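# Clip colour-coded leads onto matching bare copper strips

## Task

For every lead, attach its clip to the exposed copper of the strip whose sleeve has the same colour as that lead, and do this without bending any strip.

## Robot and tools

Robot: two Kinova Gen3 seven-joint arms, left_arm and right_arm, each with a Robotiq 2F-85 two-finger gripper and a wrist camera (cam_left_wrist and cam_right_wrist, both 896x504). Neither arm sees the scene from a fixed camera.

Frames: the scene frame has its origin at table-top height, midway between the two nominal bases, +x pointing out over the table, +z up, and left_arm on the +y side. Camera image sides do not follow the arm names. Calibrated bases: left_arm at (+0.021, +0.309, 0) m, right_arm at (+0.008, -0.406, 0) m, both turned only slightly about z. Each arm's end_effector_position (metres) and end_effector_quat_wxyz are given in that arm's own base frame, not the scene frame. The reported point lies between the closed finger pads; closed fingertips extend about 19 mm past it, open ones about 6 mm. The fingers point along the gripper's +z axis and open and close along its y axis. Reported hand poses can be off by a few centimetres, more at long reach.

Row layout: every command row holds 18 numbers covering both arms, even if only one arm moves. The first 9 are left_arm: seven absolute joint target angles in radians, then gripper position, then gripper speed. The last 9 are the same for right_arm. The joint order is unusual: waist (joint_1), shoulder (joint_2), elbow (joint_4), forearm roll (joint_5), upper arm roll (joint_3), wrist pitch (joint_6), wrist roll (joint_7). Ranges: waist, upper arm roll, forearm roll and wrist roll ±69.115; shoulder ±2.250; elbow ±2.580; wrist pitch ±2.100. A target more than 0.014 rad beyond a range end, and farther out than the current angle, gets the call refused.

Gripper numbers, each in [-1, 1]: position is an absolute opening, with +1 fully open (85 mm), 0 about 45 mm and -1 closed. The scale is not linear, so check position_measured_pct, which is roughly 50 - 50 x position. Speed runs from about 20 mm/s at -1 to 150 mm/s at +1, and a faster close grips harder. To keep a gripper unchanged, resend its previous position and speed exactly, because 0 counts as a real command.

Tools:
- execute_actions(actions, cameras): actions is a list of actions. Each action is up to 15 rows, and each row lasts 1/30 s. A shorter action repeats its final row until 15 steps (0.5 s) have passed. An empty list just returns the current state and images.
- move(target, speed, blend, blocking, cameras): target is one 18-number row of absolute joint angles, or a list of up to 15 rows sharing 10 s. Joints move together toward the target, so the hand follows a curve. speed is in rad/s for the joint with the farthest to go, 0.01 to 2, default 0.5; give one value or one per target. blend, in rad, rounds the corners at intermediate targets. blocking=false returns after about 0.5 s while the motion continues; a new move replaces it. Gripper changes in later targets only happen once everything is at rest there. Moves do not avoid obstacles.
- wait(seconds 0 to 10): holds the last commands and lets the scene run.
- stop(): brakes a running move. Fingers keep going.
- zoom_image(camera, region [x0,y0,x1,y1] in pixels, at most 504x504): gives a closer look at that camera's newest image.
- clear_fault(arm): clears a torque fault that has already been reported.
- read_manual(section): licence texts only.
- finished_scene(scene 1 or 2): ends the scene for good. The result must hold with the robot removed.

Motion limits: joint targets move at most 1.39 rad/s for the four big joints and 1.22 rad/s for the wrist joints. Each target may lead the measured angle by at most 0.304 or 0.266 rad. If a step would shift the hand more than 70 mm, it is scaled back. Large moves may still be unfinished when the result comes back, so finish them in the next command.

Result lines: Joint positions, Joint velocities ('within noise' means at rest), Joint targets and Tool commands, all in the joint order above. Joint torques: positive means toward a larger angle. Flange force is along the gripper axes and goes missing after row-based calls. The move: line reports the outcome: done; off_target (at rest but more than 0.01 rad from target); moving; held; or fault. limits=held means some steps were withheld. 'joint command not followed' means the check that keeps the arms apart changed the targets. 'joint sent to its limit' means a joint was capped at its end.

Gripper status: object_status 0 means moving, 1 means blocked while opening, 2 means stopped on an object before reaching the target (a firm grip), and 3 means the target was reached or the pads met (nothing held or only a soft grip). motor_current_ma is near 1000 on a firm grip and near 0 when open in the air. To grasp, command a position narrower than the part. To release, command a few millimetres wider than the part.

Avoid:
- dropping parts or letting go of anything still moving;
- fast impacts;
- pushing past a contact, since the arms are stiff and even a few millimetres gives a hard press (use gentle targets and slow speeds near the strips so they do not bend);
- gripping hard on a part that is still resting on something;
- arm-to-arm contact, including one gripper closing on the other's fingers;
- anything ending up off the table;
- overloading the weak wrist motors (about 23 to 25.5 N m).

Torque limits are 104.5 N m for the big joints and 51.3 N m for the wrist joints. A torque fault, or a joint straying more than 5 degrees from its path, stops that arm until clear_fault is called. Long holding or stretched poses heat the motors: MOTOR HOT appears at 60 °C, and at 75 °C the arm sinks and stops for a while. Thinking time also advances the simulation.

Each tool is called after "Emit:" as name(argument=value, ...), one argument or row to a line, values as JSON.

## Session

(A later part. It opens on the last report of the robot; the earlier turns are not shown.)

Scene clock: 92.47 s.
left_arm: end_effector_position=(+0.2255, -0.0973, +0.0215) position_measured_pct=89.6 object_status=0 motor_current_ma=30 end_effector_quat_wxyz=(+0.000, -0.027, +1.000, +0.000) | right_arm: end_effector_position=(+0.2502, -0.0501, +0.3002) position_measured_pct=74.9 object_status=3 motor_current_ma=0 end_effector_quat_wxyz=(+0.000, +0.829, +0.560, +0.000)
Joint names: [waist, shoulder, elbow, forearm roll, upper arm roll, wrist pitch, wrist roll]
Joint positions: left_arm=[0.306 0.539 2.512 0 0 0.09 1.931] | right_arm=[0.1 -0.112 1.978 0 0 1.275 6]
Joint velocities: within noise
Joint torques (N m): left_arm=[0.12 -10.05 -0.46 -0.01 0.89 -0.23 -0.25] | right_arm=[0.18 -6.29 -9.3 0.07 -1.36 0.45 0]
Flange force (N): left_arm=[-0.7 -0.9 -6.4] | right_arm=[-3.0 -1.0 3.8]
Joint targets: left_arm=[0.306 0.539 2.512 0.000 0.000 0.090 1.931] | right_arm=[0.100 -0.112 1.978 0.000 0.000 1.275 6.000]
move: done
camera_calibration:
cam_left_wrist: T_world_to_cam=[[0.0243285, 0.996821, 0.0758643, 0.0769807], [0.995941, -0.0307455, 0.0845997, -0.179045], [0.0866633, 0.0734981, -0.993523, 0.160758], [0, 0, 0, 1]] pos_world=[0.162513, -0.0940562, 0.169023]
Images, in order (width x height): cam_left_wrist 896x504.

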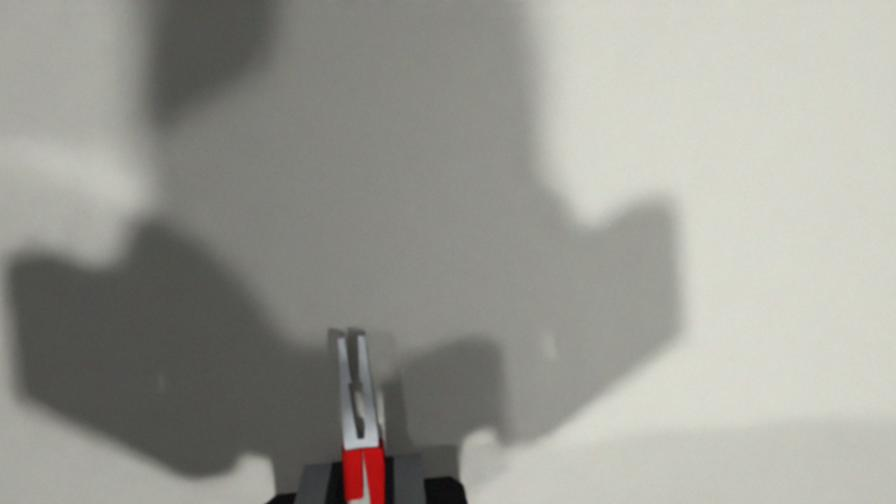

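Emit:
move(
  target=[0.306, 0.5391, 2.5122, 0, 0, 0.0903, 1.931, -0.83, -1, 0.1, -0.112, 1.978, 0, 0, 1.275, 6.0, -0.5, -1],
  speed=0.08,
  cameras=["cam_left_wrist"],
)

Emit:
zoom_image(
  camera="cam_left_wrist",
  region=[280, 300, 480, 504],
)

Scene clock: 93.20 s.
left_arm: end_effector_position=(+0.2255, -0.0973, +0.0215) position_measured_pct=91.3 object_status=0 motor_current_ma=90 end_effector_quat_wxyz=(+0.000, -0.027, +1.000, +0.000) | right_arm: end_effector_position=(+0.2502, -0.0501, +0.3002) position_measured_pct=74.9 object_status=3 motor_current_ma=0 end_effector_quat_wxyz=(+0.000, +0.829, +0.560, +0.000)
Joint names: [waist, shoulder, elbow, forearm roll, upper arm roll, wrist pitch, wrist roll]
Joint positions: left_arm=[0.306 0.539 2.512 0 0 0.09 1.931] | right_arm=[0.1 -0.112 1.978 0 0 1.275 6]
Joint velocities: within noise
Joint torques (N m): left_arm=[0.11 -10.08 -0.47 0.01 0.93 -0.22 -0.24] | right_arm=[0.2 -6.29 -9.27 0.07 -1.36 0.46 -0.02]
Flange force (N): left_arm=[-0.7 -0.9 -6.3] | right_arm=[-3.0 -1.0 3.8]
Joint targets: left_arm=[0.306 0.539 2.512 0.000 0.000 0.090 1.931] | right_arm=[0.100 -0.112 1.978 0.000 0.000 1.275 6.000]
move: done
camera_calibration:
cam_left_wrist: T_world_to_cam=[[0.0243285, 0.996821, 0.0758643, 0.0769807], [0.995941, -0.0307455, 0.0845997, -0.179045], [0.0866633, 0.0734981, -0.993523, 0.160758], [0, 0, 0, 1]] pos_world=[0.162513, -0.0940562, 0.169023]
Images, in order (width x height): cam_left_wrist 896x504.

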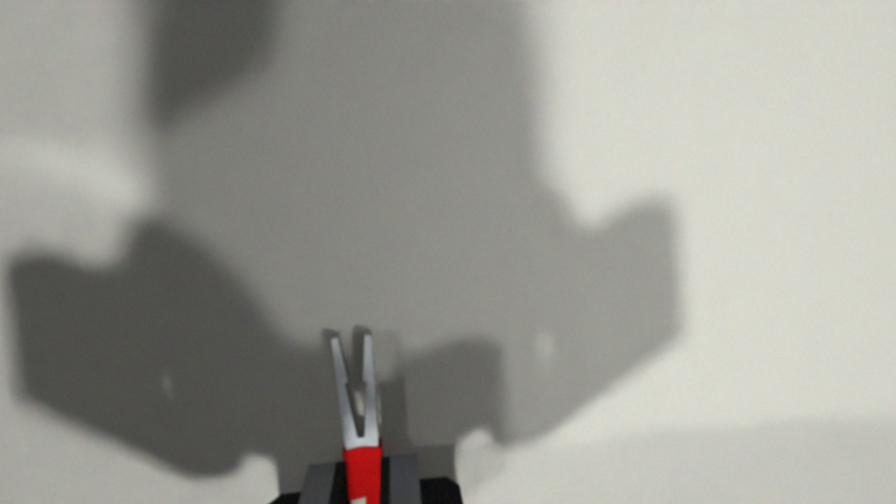

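Scaled by 2.471 from the camera's 896x504 image, which has a finer 1280x720 frame.

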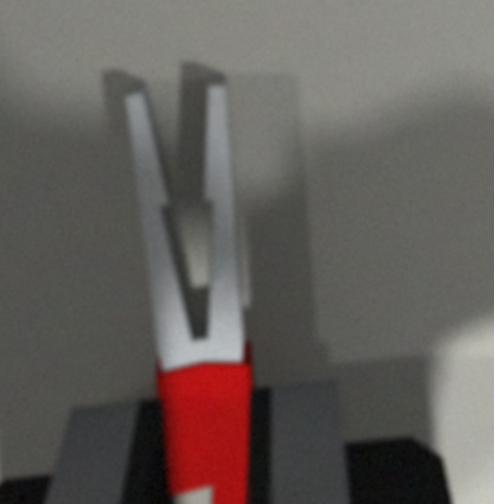

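Emit:
move(
  target=[0.306, 0.5391, 2.5122, 0, 0, 0.0903, 1.931, -0.85, -1, 0.1, -0.112, 1.978, 0, 0, 1.275, 6.0, -0.5, -1],
  speed=0.08,
  cameras=["cam_left_wrist"],
)

Emit:
zoom_image(
  camera="cam_left_wrist",
  region=[280, 300, 480, 504],
)

Scene clock: 94.03 s.
left_arm: end_effector_position=(+0.2255, -0.0973, +0.0215) position_measured_pct=92.2 object_status=0 motor_current_ma=270 end_effector_quat_wxyz=(+0.000, -0.027, +1.000, +0.000) | right_arm: end_effector_position=(+0.2502, -0.0501, +0.3002) position_measured_pct=74.9 object_status=3 motor_current_ma=0 end_effector_quat_wxyz=(+0.000, +0.829, +0.560, +0.000)
Joint names: [waist, shoulder, elbow, forearm roll, upper arm roll, wrist pitch, wrist roll]
Joint positions: left_arm=[0.306 0.539 2.512 0 0 0.09 1.931] | right_arm=[0.1 -0.112 1.978 0 0 1.275 6]
Joint velocities: within noise
Joint torques (N m): left_arm=[0.09 -10.04 -0.45 0.01 0.9 -0.21 -0.24] | right_arm=[0.19 -6.29 -9.24 0.11 -1.33 0.46 0]
Flange force (N): left_arm=[-0.7 -1.0 -6.4] | right_arm=[-2.8 -1.0 3.7]
Joint targets: left_arm=[0.306 0.539 2.512 0.000 0.000 0.090 1.931] | right_arm=[0.100 -0.112 1.978 0.000 0.000 1.275 6.000]
move: done
camera_calibration:
cam_left_wrist: T_world_to_cam=[[0.0243285, 0.996821, 0.0758643, 0.0769807], [0.995941, -0.0307455, 0.0845997, -0.179045], [0.0866633, 0.0734981, -0.993523, 0.160758], [0, 0, 0, 1]] pos_world=[0.162513, -0.0940562, 0.169023]
Images, in order (width x height): cam_left_wrist 896x504.

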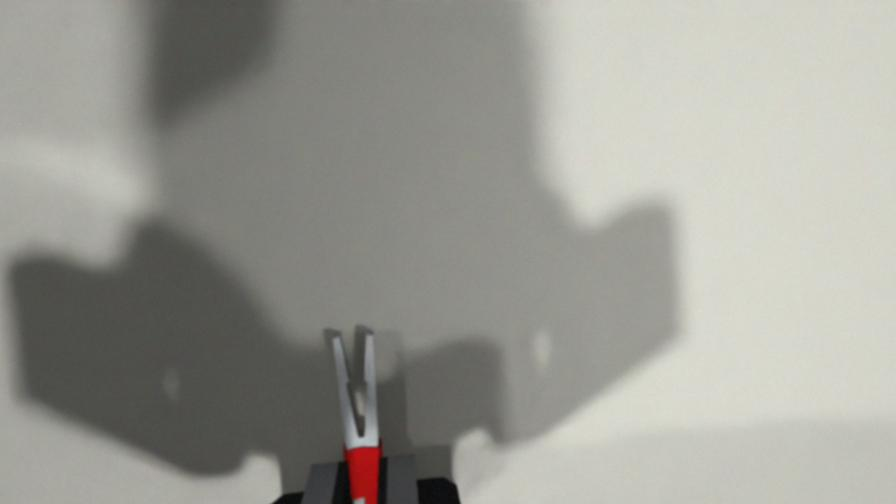

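Scaled by 2.471 from the camera's 896x504 image, which has a finer 1280x720 frame.

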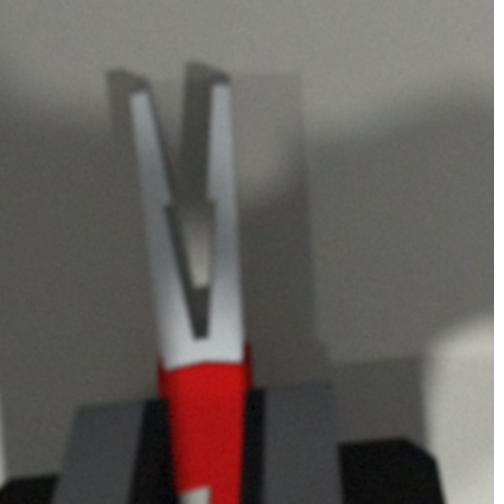

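Emit:
move(
  target=[
    [0.306, 0.2806, 2.4308, 0, 0, 0.4302, 1.931, -0.85, -1, 0.1, -0.112, 1.978, 0, 0, 1.275, 6.0, -0.5, -1],
  ],
  speed=0.1,
  cameras=["cam_left_wrist"],
)

Scene clock: 98.83 s.
left_arm: end_effector_position=(+0.2286, -0.0983, +0.0921) position_measured_pct=92.2 object_status=3 motor_current_ma=270 end_effector_quat_wxyz=(+0.000, -0.027, +1.000, +0.000) | right_arm: end_effector_position=(+0.2502, -0.0501, +0.3002) position_measured_pct=74.9 object_status=3 motor_current_ma=0 end_effector_quat_wxyz=(+0.000, +0.829, +0.560, +0.000)
Joint names: [waist, shoulder, elbow, forearm roll, upper arm roll, wrist pitch, wrist roll]
Joint positions: left_arm=[0.306 0.281 2.431 0 0 0.43 1.931] | right_arm=[0.1 -0.112 1.978 0 0 1.275 6]
Joint velocities: within noise
Joint torques (N m): left_arm=[0.07 -8.09 -3.39 0.02 0.77 -0.28 -0.25] | right_arm=[0.22 -6.3 -9.3 0.09 -1.35 0.45 0.01]
Flange force (N): left_arm=[1.1 -0.4 -6.4] | right_arm=[-2.8 -1.1 3.8]
Joint targets: left_arm=[0.306 0.281 2.431 0.000 0.000 0.430 1.931] | right_arm=[0.100 -0.112 1.978 0.000 0.000 1.275 6.000]
move: done
camera_calibration:
cam_left_wrist: T_world_to_cam=[[0.0244278, 0.996818, 0.0758725, 0.0725349], [0.995938, -0.030845, 0.084593, -0.188134], [0.0866642, 0.0734979, -0.993523, 0.230606], [0, 0, 0, 1]] pos_world=[0.165613, -0.0950562, 0.239523]
Images, in order (width x height): cam_left_wrist 896x504.

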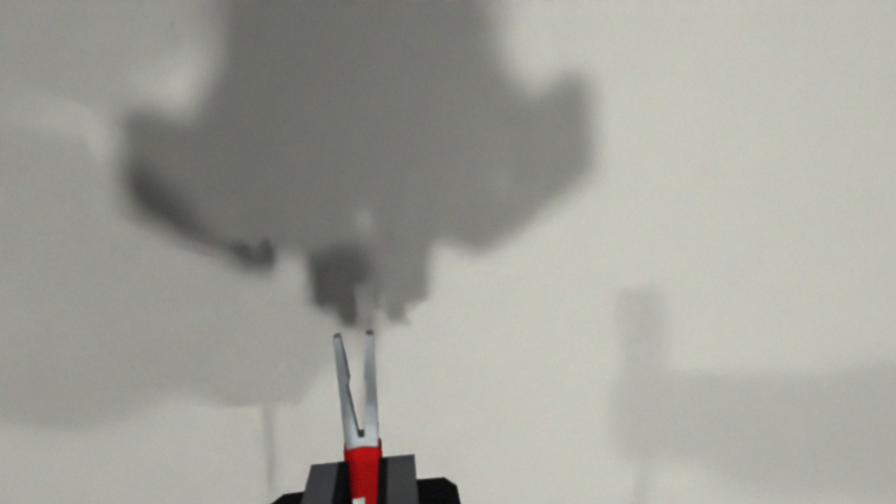

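Emit:
move(
  target=[
    [0.306, -0.1484, 1.9425, 0, 0, 1.3475, 1.931, -0.85, -1, 0.1, -0.112, 1.978, 0, 0, 1.275, 6.0, -0.5, -1],
    [0.4759, 0.2613, 1.4691, 0, 0, 1.4112, 1.4759, -0.85, -1, 0.1, -0.112, 1.978, 0, 0, 1.275, 6.0, -0.5, -1],
  ],
  speed=[0.5, 0.4],
  blend=[0.05, 0],
  cameras=["cam_left_wrist"],
)

Scene clock: 104.53 s.
left_arm: end_effector_position=(+0.3611, -0.2140, +0.3300) position_measured_pct=92.2 object_status=3 motor_current_ma=270 end_effector_quat_wxyz=(+0.000, +0.282, +0.960, +0.000) | right_arm: end_effector_position=(+0.2502, -0.0501, +0.3002) position_measured_pct=74.9 object_status=3 motor_current_ma=0 end_effector_quat_wxyz=(+0.000, +0.829, +0.560, +0.000)
Joint names: [waist, shoulder, elbow, forearm roll, upper arm roll, wrist pitch, wrist roll]
Joint positions: left_arm=[0.476 0.261 1.469 0 0 1.411 1.476] | right_arm=[0.1 -0.112 1.978 0 0 1.275 6]
Joint velocities: within noise
Joint torques (N m): left_arm=[0.15 -13.35 -8.37 0.01 0.78 -0.28 -0.39] | right_arm=[0.18 -6.29 -9.26 0.09 -1.38 0.44 0]
Flange force (N): left_arm=[0.4 -0.5 -2.7] | right_arm=[-3.0 -1.0 3.7]
Joint targets: left_arm=[0.476 0.261 1.469 0.000 0.000 1.411 1.476] | right_arm=[0.100 -0.112 1.978 0.000 0.000 1.275 6.000]
move: done
camera_calibration:
cam_left_wrist: T_world_to_cam=[[0.602909, 0.794191, 0.0759043, -0.0856783], [0.789721, -0.607602, 0.084615, -0.392724], [0.11332, 0.00892817, -0.993518, 0.440646], [0, 0, 0, 1]] pos_world=[0.311864, -0.174509, 0.477523]
Images, in order (width x height): cam_left_wrist 896x504.

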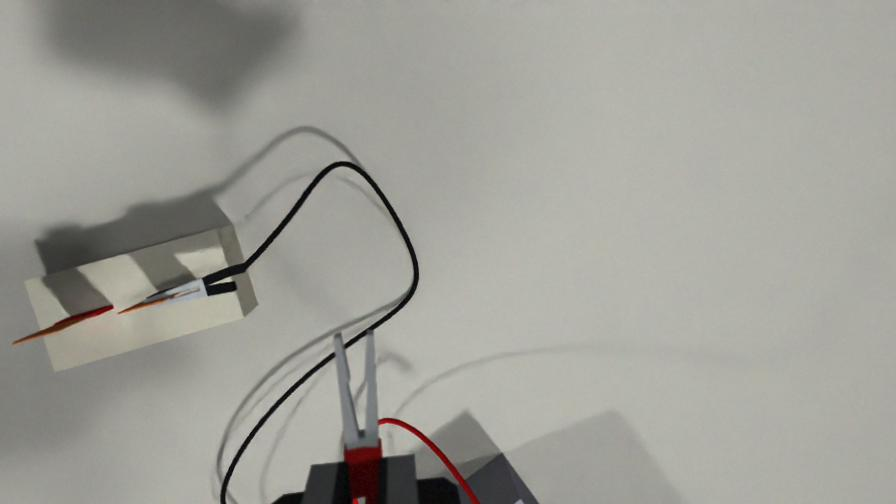

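Emit:
move(
  target=[
    [0.7992, 0.5648, 1.0025, 0, 0, 1.5743, 0.8992, -0.85, -1, 0.1, -0.112, 1.978, 0, 0, 1.275, 6.0, -0.5, -1],
  ],
  speed=[0.4],
  cameras=["cam_left_wrist"],
)

Scene clock: 106.87 s.
left_arm: end_effector_position=(+0.3584, -0.4041, +0.3300) position_measured_pct=92.2 object_status=3 motor_current_ma=270 end_effector_quat_wxyz=(+0.000, +0.671, +0.742, +0.000) | right_arm: end_effector_position=(+0.2502, -0.0501, +0.3002) position_measured_pct=74.9 object_status=3 motor_current_ma=0 end_effector_quat_wxyz=(+0.000, +0.829, +0.560, +0.000)
Joint names: [waist, shoulder, elbow, forearm roll, upper arm roll, wrist pitch, wrist roll]
Joint positions: left_arm=[0.799 0.565 1.003 0 0 1.574 0.899] | right_arm=[0.1 -0.112 1.978 0 0 1.275 6]
Joint velocities: within noise
Joint torques (N m): left_arm=[0.02 -18.68 -8.34 0.01 0.97 -0.28 -0.34] | right_arm=[0.21 -6.33 -9.31 0.09 -1.36 0.44 0]
Flange force (N): left_arm=[-0.5 -0.6 -3.1] | right_arm=[-2.9 -1.0 3.8]
Joint targets: left_arm=[0.799 0.565 1.002 0.000 0.000 1.574 0.899] | right_arm=[0.100 -0.112 1.978 0.000 0.000 1.275 6.000]
move: done
camera_calibration:
cam_left_wrist: T_world_to_cam=[[0.996889, 0.0214055, 0.0758519, -0.386622], [0.0149515, -0.996298, 0.0846548, -0.385449], [0.0773832, -0.0832574, -0.993519, 0.418278], [0, 0, 0, 1]] pos_world=[0.358815, -0.340922, 0.477523]
Images, in order (width x height): cam_left_wrist 896x504.

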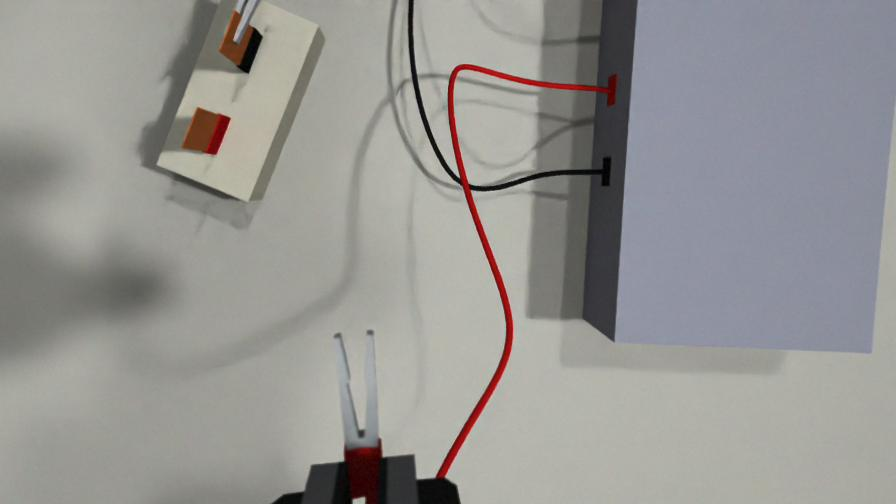

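Emit:
move(
  target=[
    [0.941, 0.4547, 1.6189, 0, 0, 1.068, 0.576, -0.85, -1, 0.1, -0.112, 1.978, 0, 0, 1.275, 6.0, -0.5, -1],
  ],
  speed=[0.4],
  cameras=["cam_left_wrist"],
)

Scene clock: 109.03 s.
left_arm: end_effector_position=(+0.2510, -0.3866, +0.2000) position_measured_pct=92.2 object_status=3 motor_current_ma=270 end_effector_quat_wxyz=(+0.000, +0.824, +0.567, +0.000) | right_arm: end_effector_position=(+0.2502, -0.0501, +0.3002) position_measured_pct=74.9 object_status=3 motor_current_ma=0 end_effector_quat_wxyz=(+0.000, +0.829, +0.560, +0.000)
Joint names: [waist, shoulder, elbow, forearm roll, upper arm roll, wrist pitch, wrist roll]
Joint positions: left_arm=[0.941 0.455 1.619 0 0 1.068 0.576] | right_arm=[0.1 -0.112 1.978 0 0 1.275 6]
Joint velocities: within noise
Joint torques (N m): left_arm=[0.18 -15.57 -7.87 0.01 0.93 -0.35 -0.24] | right_arm=[0.22 -6.32 -9.27 0.06 -1.36 0.45 0]
Flange force (N): left_arm=[1.1 -2.0 -2.6] | right_arm=[-2.9 -0.9 3.8]
Joint targets: left_arm=[0.941 0.455 1.619 0.000 0.000 1.068 0.576] | right_arm=[0.100 -0.112 1.978 0.000 0.000 1.275 6.000]
move: done
camera_calibration:
cam_left_wrist: T_world_to_cam=[[0.900616, -0.427938, 0.0758914, -0.419565], [-0.433443, -0.897203, 0.0845765, -0.204548], [0.0318966, -0.109066, -0.993523, 0.300327], [0, 0, 0, 1]] pos_world=[0.279627, -0.330314, 0.347523]
Images, in order (width x height): cam_left_wrist 896x504.

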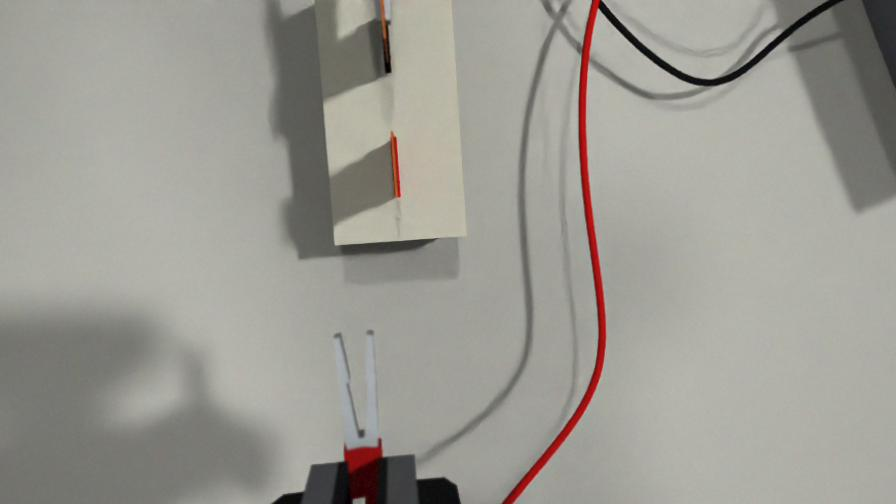

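Emit:
zoom_image(
  camera="cam_left_wrist",
  region=[350, 110, 450, 250],
)

Emit:
zoom_image(
  camera="cam_left_wrist",
  region=[310, 320, 410, 460],
)

Scaled by 3.600 from the camera's 896x504 image, which has a finer 1280x720 frame.

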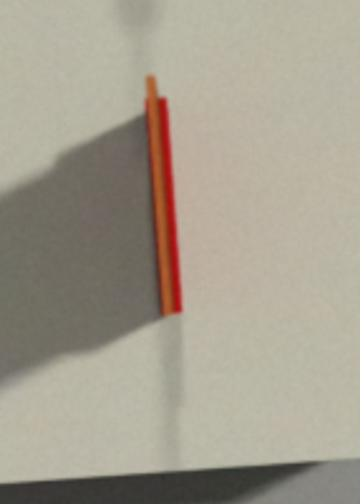

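Scaled by 3.600 from the camera's 896x504 image, which has a finer 1280x720 frame.

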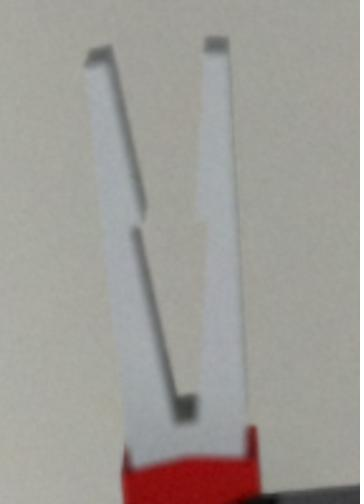

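Emit:
move(
  target=[
    [0.941, 0.578, 1.7411, 0, 0, 0.8226, 0.576, -0.85, -1, 0.1, -0.112, 1.978, 0, 0, 1.275, 6.0, -0.5, -1],
  ],
  speed=[0.15],
  cameras=["cam_left_wrist"],
)

Emit:
zoom_image(
  camera="cam_left_wrist",
  region=[350, 60, 450, 200],
)

Scene clock: 113.93 s.
left_arm: end_effector_position=(+0.2510, -0.3866, +0.1121) position_measured_pct=92.2 object_status=3 motor_current_ma=270 end_effector_quat_wxyz=(+0.000, +0.824, +0.567, +0.000) | right_arm: end_effector_position=(+0.2502, -0.0501, +0.3002) position_measured_pct=74.9 object_status=3 motor_current_ma=0 end_effector_quat_wxyz=(+0.000, +0.829, +0.560, +0.000)
Joint names: [waist, shoulder, elbow, forearm roll, upper arm roll, wrist pitch, wrist roll]
Joint positions: left_arm=[0.941 0.578 1.741 0 0 0.823 0.576] | right_arm=[0.1 -0.112 1.978 0 0 1.275 6]
Joint velocities: within noise
Joint torques (N m): left_arm=[0.17 -16.3 -6.16 -0.02 0.94 -0.14 -0.24] | right_arm=[0.2 -6.31 -9.26 0.09 -1.31 0.45 0]
Flange force (N): left_arm=[0.1 -1.0 -3.3] | right_arm=[-2.8 -1.0 3.7]
Joint targets: left_arm=[0.941 0.578 1.741 0.000 0.000 0.823 0.576] | right_arm=[0.100 -0.112 1.978 0.000 0.000 1.275 6.000]
move: done
camera_calibration:
cam_left_wrist: T_world_to_cam=[[0.900618, -0.427958, 0.0757599, -0.41286], [-0.433448, -0.897206, 0.0845299, -0.197093], [0.0317969, -0.108967, -0.993537, 0.212962], [0, 0, 0, 1]] pos_world=[0.279628, -0.330314, 0.259524]
Images, in order (width x height): cam_left_wrist 896x504.

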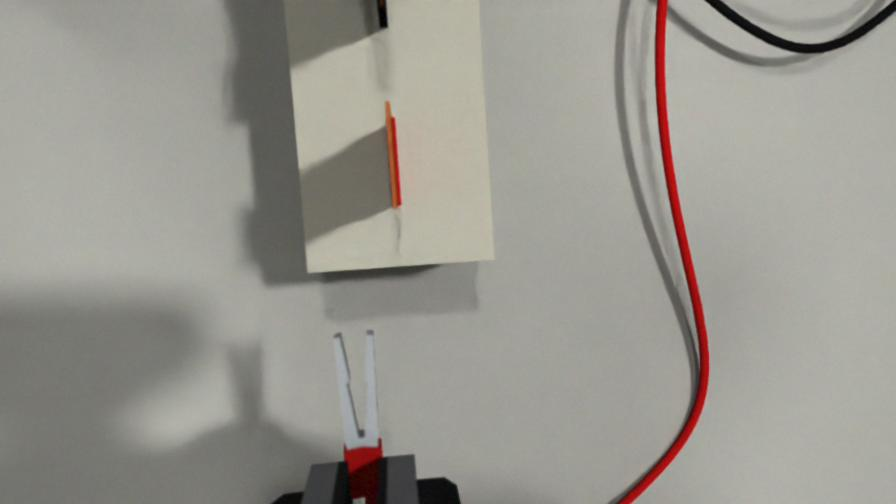

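Scaled by 3.600 from the camera's 896x504 image, which has a finer 1280x720 frame.

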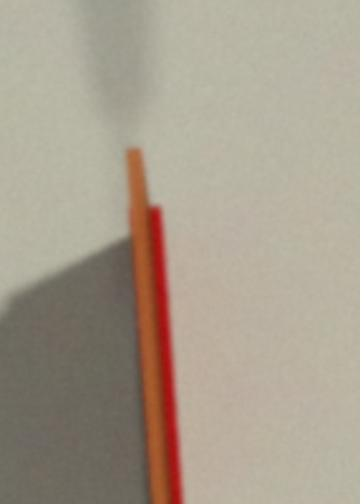

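Emit:
execute_actions(
  actions=[],
  cameras=["cam_left_wrist"],
)

Emit:
zoom_image(
  camera="cam_left_wrist",
  region=[300, 60, 520, 280],
)

Scene clock: 115.73 s.
left_arm: end_effector_position=(+0.2510, -0.3866, +0.1120) position_measured_pct=92.2 object_status=3 motor_current_ma=270 end_effector_quat_wxyz=(+0.000, +0.824, +0.567, +0.000) | right_arm: end_effector_position=(+0.2502, -0.0501, +0.3002) position_measured_pct=74.9 object_status=3 motor_current_ma=0 end_effector_quat_wxyz=(+0.000, +0.829, +0.560, +0.000)
Joint names: [waist, shoulder, elbow, forearm roll, upper arm roll, wrist pitch, wrist roll]
Joint positions: left_arm=[0.941 0.578 1.741 0 0 0.823 0.576] | right_arm=[0.1 -0.112 1.978 0 0 1.275 6]
Joint velocities: within noise
Joint torques (N m): left_arm=[0.21 -16.37 -6.2 0 0.93 -0.26 -0.25] | right_arm=[0.19 -6.3 -9.26 0.1 -1.36 0.47 -0.01]
Flange force (N): left_arm=[0.1 -0.8 -3.5] | right_arm=[-2.9 -0.9 3.8]
Joint targets: left_arm=[0.941 0.578 1.741 0.000 0.000 0.823 0.576] | right_arm=[0.100 -0.112 1.978 0.000 0.000 1.275 6.000]
Tool commands: left_gripper/position=-0.85 left_gripper/speed=-1.0 right_gripper/position=-0.5 right_gripper/speed=-1.0
camera_calibration:
cam_left_wrist: T_world_to_cam=[[0.900618, -0.427958, 0.0757599, -0.41286], [-0.433448, -0.897206, 0.0845299, -0.197093], [0.0317969, -0.108967, -0.993537, 0.212962], [0, 0, 0, 1]] pos_world=[0.279628, -0.330314, 0.259524]
Images, in order (width x height): cam_left_wrist 896x504.

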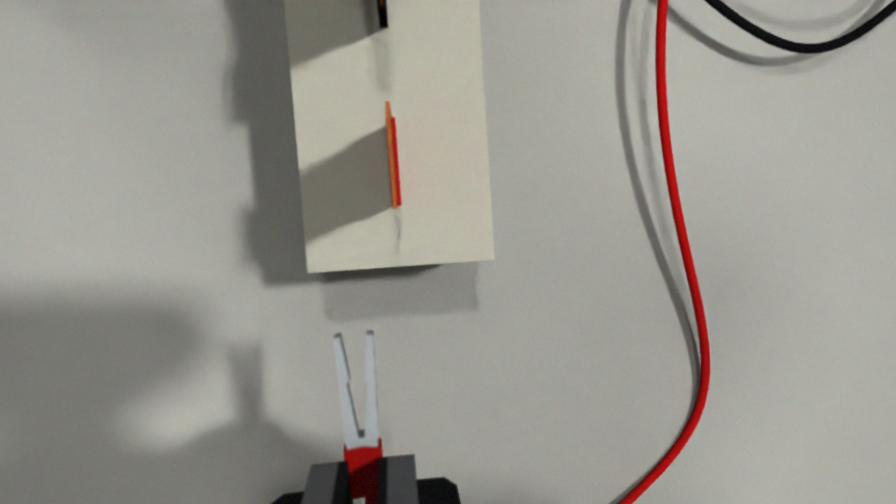

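Scaled by 2.291 from the camera's 896x504 image, which has a finer 1280x720 frame.

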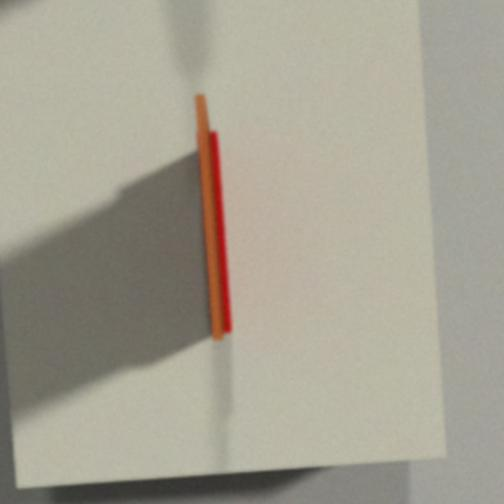

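Emit:
move(
  target=[0.902955, 0.575826, 1.745440, 0, 0, 0.820327, 0.537955, -0.85, -1, 0.1, -0.112, 1.978, 0, 0, 1.275, 6.0, -0.5, -1],
  speed=0.06,
  cameras=["cam_left_wrist"],
)

Emit:
zoom_image(
  camera="cam_left_wrist",
  region=[250, 180, 470, 400],
)

Emit:
zoom_image(
  camera="cam_left_wrist",
  region=[300, 250, 400, 350],
)

Scene clock: 118.03 s.
left_arm: end_effector_position=(+0.2647, -0.3758, +0.1120) position_measured_pct=92.2 object_status=3 motor_current_ma=270 end_effector_quat_wxyz=(+0.000, +0.824, +0.567, +0.000) | right_arm: end_effector_position=(+0.2502, -0.0501, +0.3002) position_measured_pct=74.9 object_status=3 motor_current_ma=0 end_effector_quat_wxyz=(+0.000, +0.829, +0.560, +0.000)
Joint names: [waist, shoulder, elbow, forearm roll, upper arm roll, wrist pitch, wrist roll]
Joint positions: left_arm=[0.903 0.576 1.745 0 0 0.82 0.538] | right_arm=[0.1 -0.112 1.978 0 0 1.275 6]
Joint velocities: within noise
Joint torques (N m): left_arm=[-0.01 -16.35 -6.19 -0.01 0.97 -0.26 -0.2] | right_arm=[0.17 -6.32 -9.28 0.09 -1.38 0.45 -0.02]
Flange force (N): left_arm=[-0.3 -1.0 -3.4] | right_arm=[-3.0 -0.9 3.8]
Joint targets: left_arm=[0.903 0.576 1.745 0.000 0.000 0.820 0.538] | right_arm=[0.100 -0.112 1.978 0.000 0.000 1.275 6.000]
move: done
camera_calibration:
cam_left_wrist: T_world_to_cam=[[0.900617, -0.427953, 0.0758024, -0.420585], [-0.43345, -0.897196, 0.0846191, -0.181484], [0.0317967, -0.109066, -0.993526, 0.213668], [0, 0, 0, 1]] pos_world=[0.293328, -0.319514, 0.259524]
Images, in order (width x height): cam_left_wrist 896x504.

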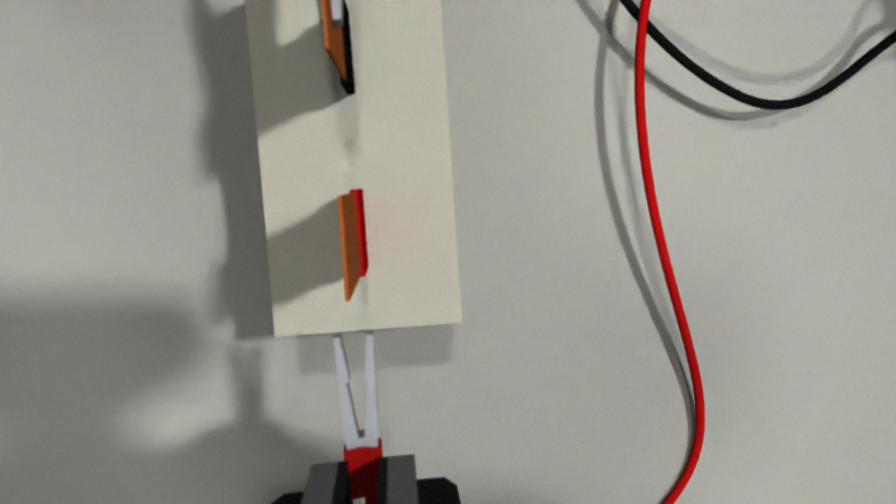

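Scaled by 2.291 from the camera's 896x504 image, which has a finer 1280x720 frame.

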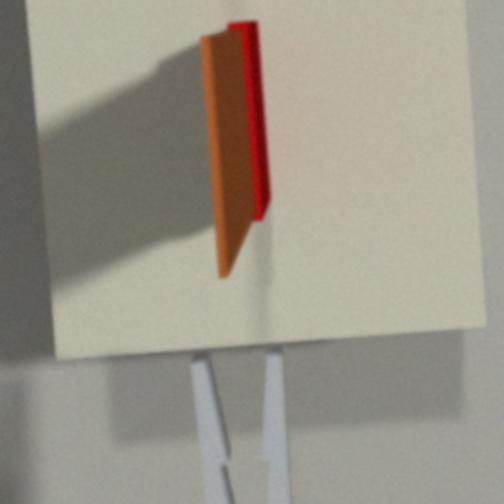

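Scaled by 5.040 from the camera's 896x504 image, which has a finer 1280x720 frame.

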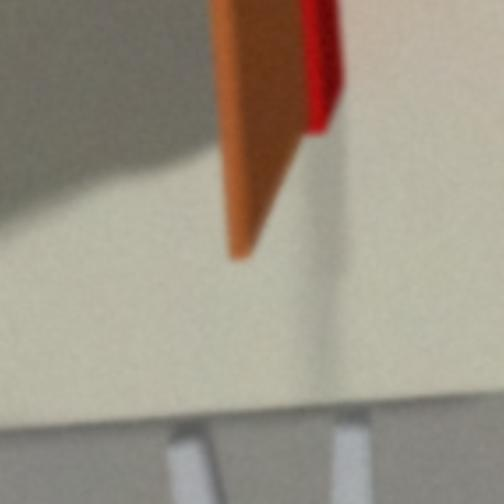

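Emit:
move(
  target=[0.879864, 0.564663, 1.767685, 0, 0, 0.809245, 0.514864, -0.85, -1, 0.1, -0.112, 1.978, 0, 0, 1.275, 6.0, -0.5, -1],
  speed=0.05,
  cameras=["cam_left_wrist"],
)

Emit:
zoom_image(
  camera="cam_left_wrist",
  region=[250, 230, 470, 450],
)

Emit:
zoom_image(
  camera="cam_left_wrist",
  region=[310, 310, 410, 410],
)

Scene clock: 120.83 s.
left_arm: end_effector_position=(+0.2693, -0.3647, +0.1120) position_measured_pct=92.2 object_status=3 motor_current_ma=270 end_effector_quat_wxyz=(+0.000, +0.824, +0.567, +0.000) | right_arm: end_effector_position=(+0.2502, -0.0501, +0.3002) position_measured_pct=74.9 object_status=3 motor_current_ma=0 end_effector_quat_wxyz=(+0.000, +0.829, +0.560, +0.000)
Joint names: [waist, shoulder, elbow, forearm roll, upper arm roll, wrist pitch, wrist roll]
Joint positions: left_arm=[0.88 0.565 1.768 0 0 0.809 0.515] | right_arm=[0.1 -0.112 1.978 0 0 1.275 6]
Joint velocities: within noise
Joint torques (N m): left_arm=[0.15 -16.29 -5.95 -0.01 0.96 -0.29 -0.37] | right_arm=[0.21 -6.32 -9.28 0.11 -1.35 0.45 0]
Flange force (N): left_arm=[-0.8 -0.1 -3.4] | right_arm=[-2.9 -1.0 3.8]
Joint targets: left_arm=[0.880 0.565 1.768 0.000 0.000 0.809 0.515] | right_arm=[0.100 -0.112 1.978 0.000 0.000 1.275 6.000]
move: done
camera_calibration:
cam_left_wrist: T_world_to_cam=[[0.900613, -0.427944, 0.075892, -0.420039], [-0.433449, -0.897201, 0.084576, -0.169612], [0.0318966, -0.109066, -0.993523, 0.214691], [0, 0, 0, 1]] pos_world=[0.297927, -0.308514, 0.259523]
Images, in order (width x height): cam_left_wrist 896x504.

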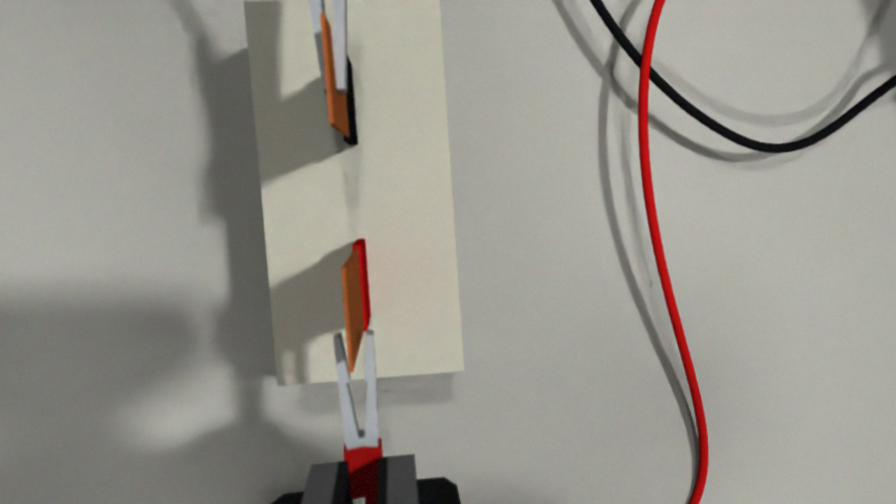

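Scaled by 2.291 from the camera's 896x504 image, which has a finer 1280x720 frame.

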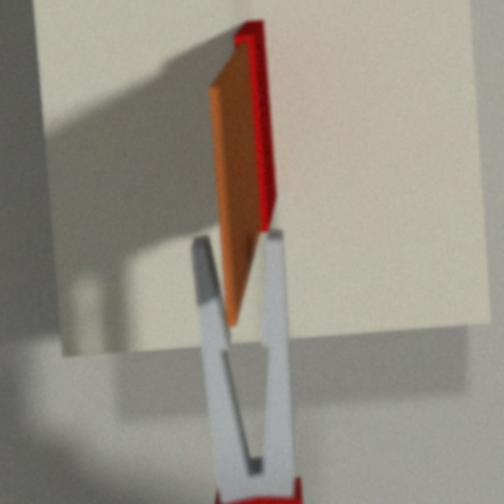

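Scaled by 5.040 from the camera's 896x504 image, which has a finer 1280x720 frame.

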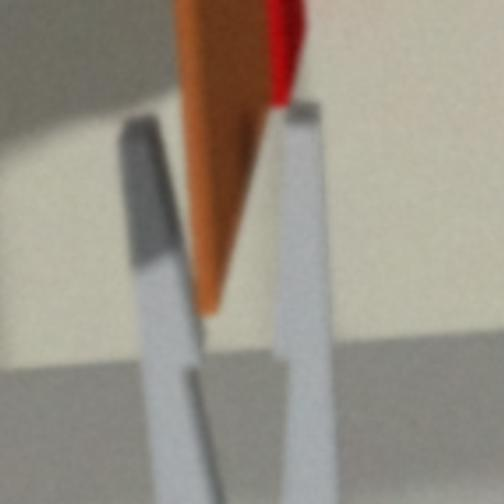

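Emit:
move(
  target=[0.872449, 0.561553, 1.773874, 0, 0, 0.806166, 0.507449, -0.85, -1, 0.1, -0.112, 1.978, 0, 0, 1.275, 6.0, -0.5, -1],
  speed=0.04,
  cameras=["cam_left_wrist"],
)

Emit:
zoom_image(
  camera="cam_left_wrist",
  region=[250, 230, 470, 450],
)

Emit:
zoom_image(
  camera="cam_left_wrist",
  region=[310, 310, 410, 410],
)

Scene clock: 122.77 s.
left_arm: end_effector_position=(+0.2709, -0.3613, +0.1120) position_measured_pct=92.2 object_status=3 motor_current_ma=270 end_effector_quat_wxyz=(+0.000, +0.824, +0.567, +0.000) | right_arm: end_effector_position=(+0.2502, -0.0501, +0.3002) position_measured_pct=74.9 object_status=3 motor_current_ma=0 end_effector_quat_wxyz=(+0.000, +0.829, +0.560, +0.000)
Joint names: [waist, shoulder, elbow, forearm roll, upper arm roll, wrist pitch, wrist roll]
Joint positions: left_arm=[0.872 0.562 1.774 0 0 0.806 0.507] | right_arm=[0.1 -0.112 1.978 0 0 1.275 6]
Joint velocities: within noise
Joint torques (N m): left_arm=[0.2 -16.11 -6.02 0 0.93 -0.31 -0.25] | right_arm=[0.19 -6.3 -9.28 0.08 -1.34 0.45 0.01]
Flange force (N): left_arm=[-0.3 -0.4 -3.5] | right_arm=[-2.9 -1.0 3.8]
Joint targets: left_arm=[0.872 0.562 1.774 0.000 0.000 0.806 0.507] | right_arm=[0.100 -0.112 1.978 0.000 0.000 1.275 6.000]
move: done
camera_calibration:
cam_left_wrist: T_world_to_cam=[[0.900556, -0.428063, 0.075903, -0.420048], [-0.433569, -0.897144, 0.0845671, -0.165812], [0.0318958, -0.109067, -0.993523, 0.215011], [0, 0, 0, 1]] pos_world=[0.299527, -0.305113, 0.259523]
Images, in order (width x height): cam_left_wrist 896x504.

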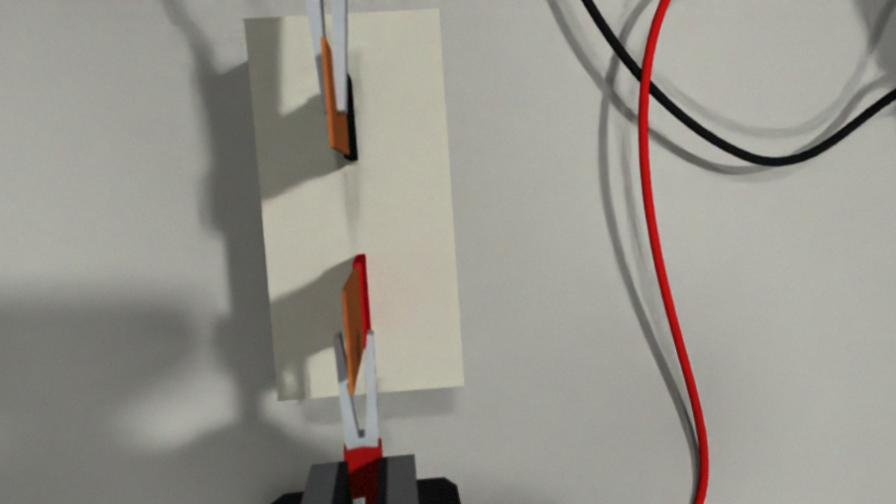

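Scaled by 2.291 from the camera's 896x504 image, which has a finer 1280x720 frame.

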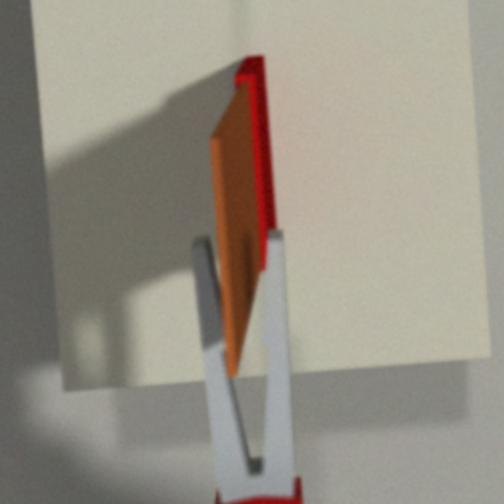

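Scaled by 5.040 from the camera's 896x504 image, which has a finer 1280x720 frame.

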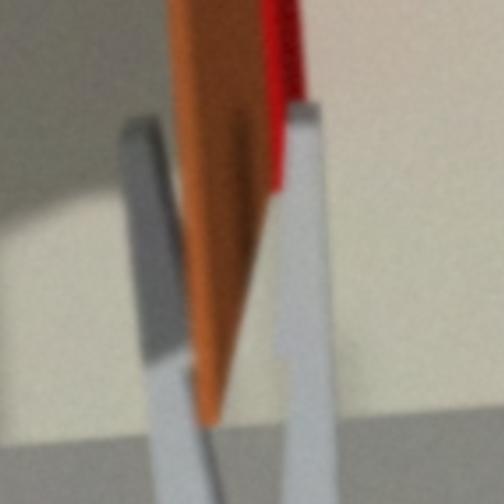

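Emit:
execute_actions(
  actions=[
    [[0.872449, 0.561553, 1.773874, 0, 0, 0.806166, 0.507449, -0.83, -1, 0.1, -0.112, 1.978, 0, 0, 1.275, 6.0, -0.5, -1]],
  ],
  cameras=["cam_left_wrist"],
)

Emit:
zoom_image(
  camera="cam_left_wrist",
  region=[310, 320, 410, 420],
)

Scene clock: 124.10 s.
left_arm: end_effector_position=(+0.2709, -0.3613, +0.1120) position_measured_pct=91.3 object_status=3 motor_current_ma=110 end_effector_quat_wxyz=(+0.000, +0.824, +0.567, +0.000) | right_arm: end_effector_position=(+0.2502, -0.0501, +0.3002) position_measured_pct=74.9 object_status=3 motor_current_ma=0 end_effector_quat_wxyz=(+0.000, +0.829, +0.560, +0.000)
Joint names: [waist, shoulder, elbow, forearm roll, upper arm roll, wrist pitch, wrist roll]
Joint positions: left_arm=[0.872 0.562 1.774 0 0 0.806 0.507] | right_arm=[0.1 -0.112 1.978 0 0 1.275 6]
Joint velocities: within noise
Joint torques (N m): left_arm=[0.19 -16 -6.13 0.02 0.96 -0.27 -0.22] | right_arm=[0.19 -6.27 -9.31 0.08 -1.36 0.45 0.01]
Joint targets: left_arm=[0.872 0.562 1.774 0.000 0.000 0.806 0.507] | right_arm=[0.100 -0.112 1.978 0.000 0.000 1.275 6.000]
camera_calibration:
cam_left_wrist: T_world_to_cam=[[0.900595, -0.427982, 0.0758955, -0.420033], [-0.433487, -0.897182, 0.0845732, -0.16585], [0.0318963, -0.109066, -0.993523, 0.215011], [0, 0, 0, 1]] pos_world=[0.299527, -0.305114, 0.259523]
Images, in order (width x height): cam_left_wrist 896x504.

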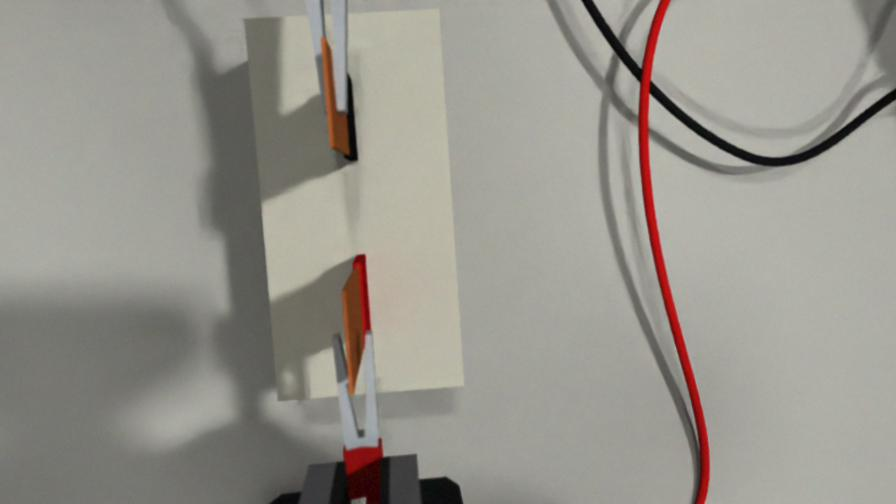

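Scaled by 5.040 from the camera's 896x504 image, which has a finer 1280x720 frame.

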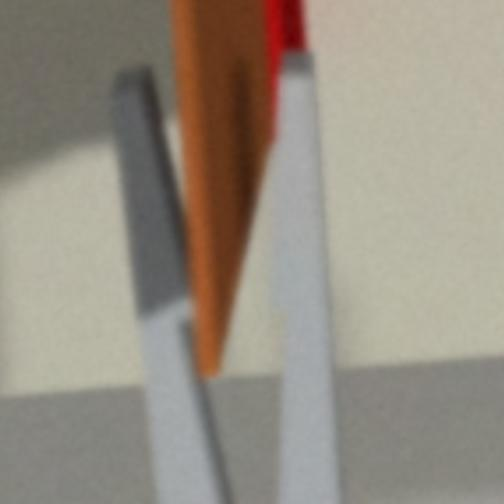

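Emit:
execute_actions(
  actions=[
    [[0.872449, 0.561553, 1.773874, 0, 0, 0.806166, 0.507449, -0.815, -1, 0.1, -0.112, 1.978, 0, 0, 1.275, 6.0, -0.5, -1]],
  ],
  cameras=["cam_left_wrist"],
)

Emit:
zoom_image(
  camera="cam_left_wrist",
  region=[310, 320, 410, 420],
)

Emit:
zoom_image(
  camera="cam_left_wrist",
  region=[260, 310, 454, 504],
)

Scene clock: 125.10 s.
left_arm: end_effector_position=(+0.2709, -0.3613, +0.1120) position_measured_pct=90.5 object_status=3 motor_current_ma=50 end_effector_quat_wxyz=(+0.000, +0.824, +0.567, +0.000) | right_arm: end_effector_position=(+0.2502, -0.0501, +0.3002) position_measured_pct=74.9 object_status=3 motor_current_ma=0 end_effector_quat_wxyz=(+0.000, +0.829, +0.560, +0.000)
Joint names: [waist, shoulder, elbow, forearm roll, upper arm roll, wrist pitch, wrist roll]
Joint positions: left_arm=[0.872 0.562 1.774 0 0 0.806 0.507] | right_arm=[0.1 -0.112 1.978 0 0 1.275 6]
Joint velocities: within noise
Joint torques (N m): left_arm=[0.2 -16.01 -6.12 0 0.94 -0.25 -0.24] | right_arm=[0.16 -6.31 -9.28 0.08 -1.34 0.44 0]
Joint targets: left_arm=[0.872 0.562 1.774 0.000 0.000 0.806 0.507] | right_arm=[0.100 -0.112 1.978 0.000 0.000 1.275 6.000]
camera_calibration:
cam_left_wrist: T_world_to_cam=[[0.900595, -0.427982, 0.0758955, -0.420033], [-0.433487, -0.897182, 0.0845732, -0.16585], [0.0318963, -0.109066, -0.993523, 0.215011], [0, 0, 0, 1]] pos_world=[0.299527, -0.305114, 0.259523]
Images, in order (width x height): cam_left_wrist 896x504.

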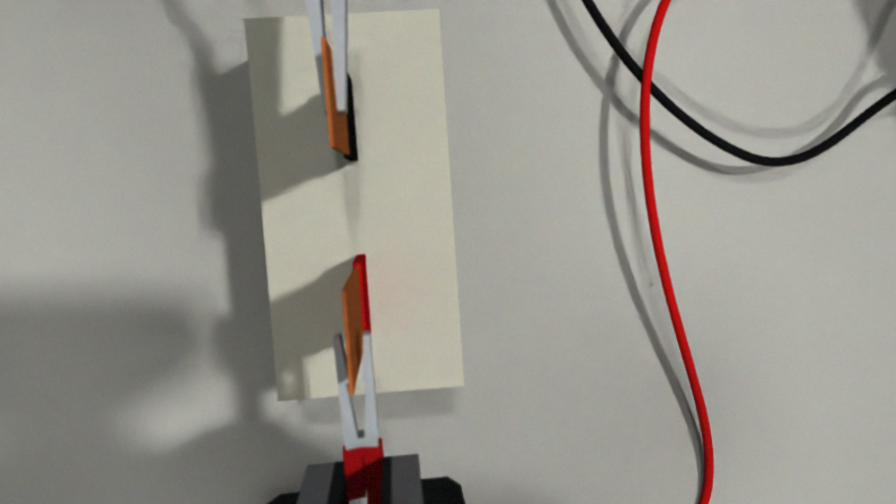

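Scaled by 5.040 from the camera's 896x504 image, which has a finer 1280x720 frame.

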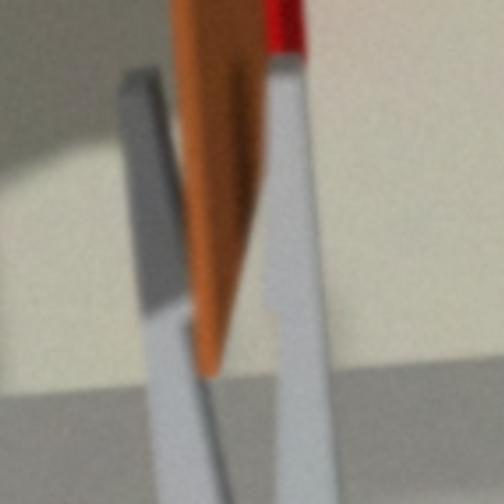

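Scaled by 2.598 from the camera's 896x504 image, which has a finer 1280x720 frame.

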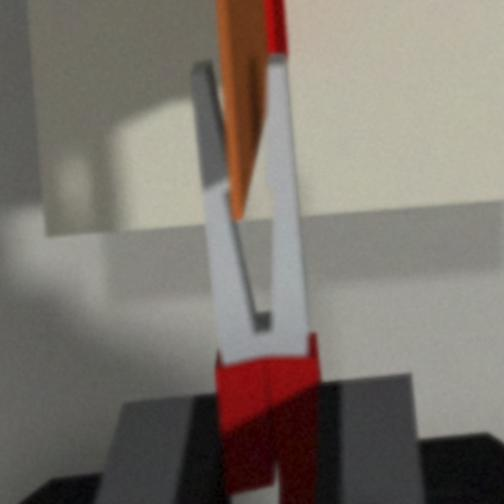

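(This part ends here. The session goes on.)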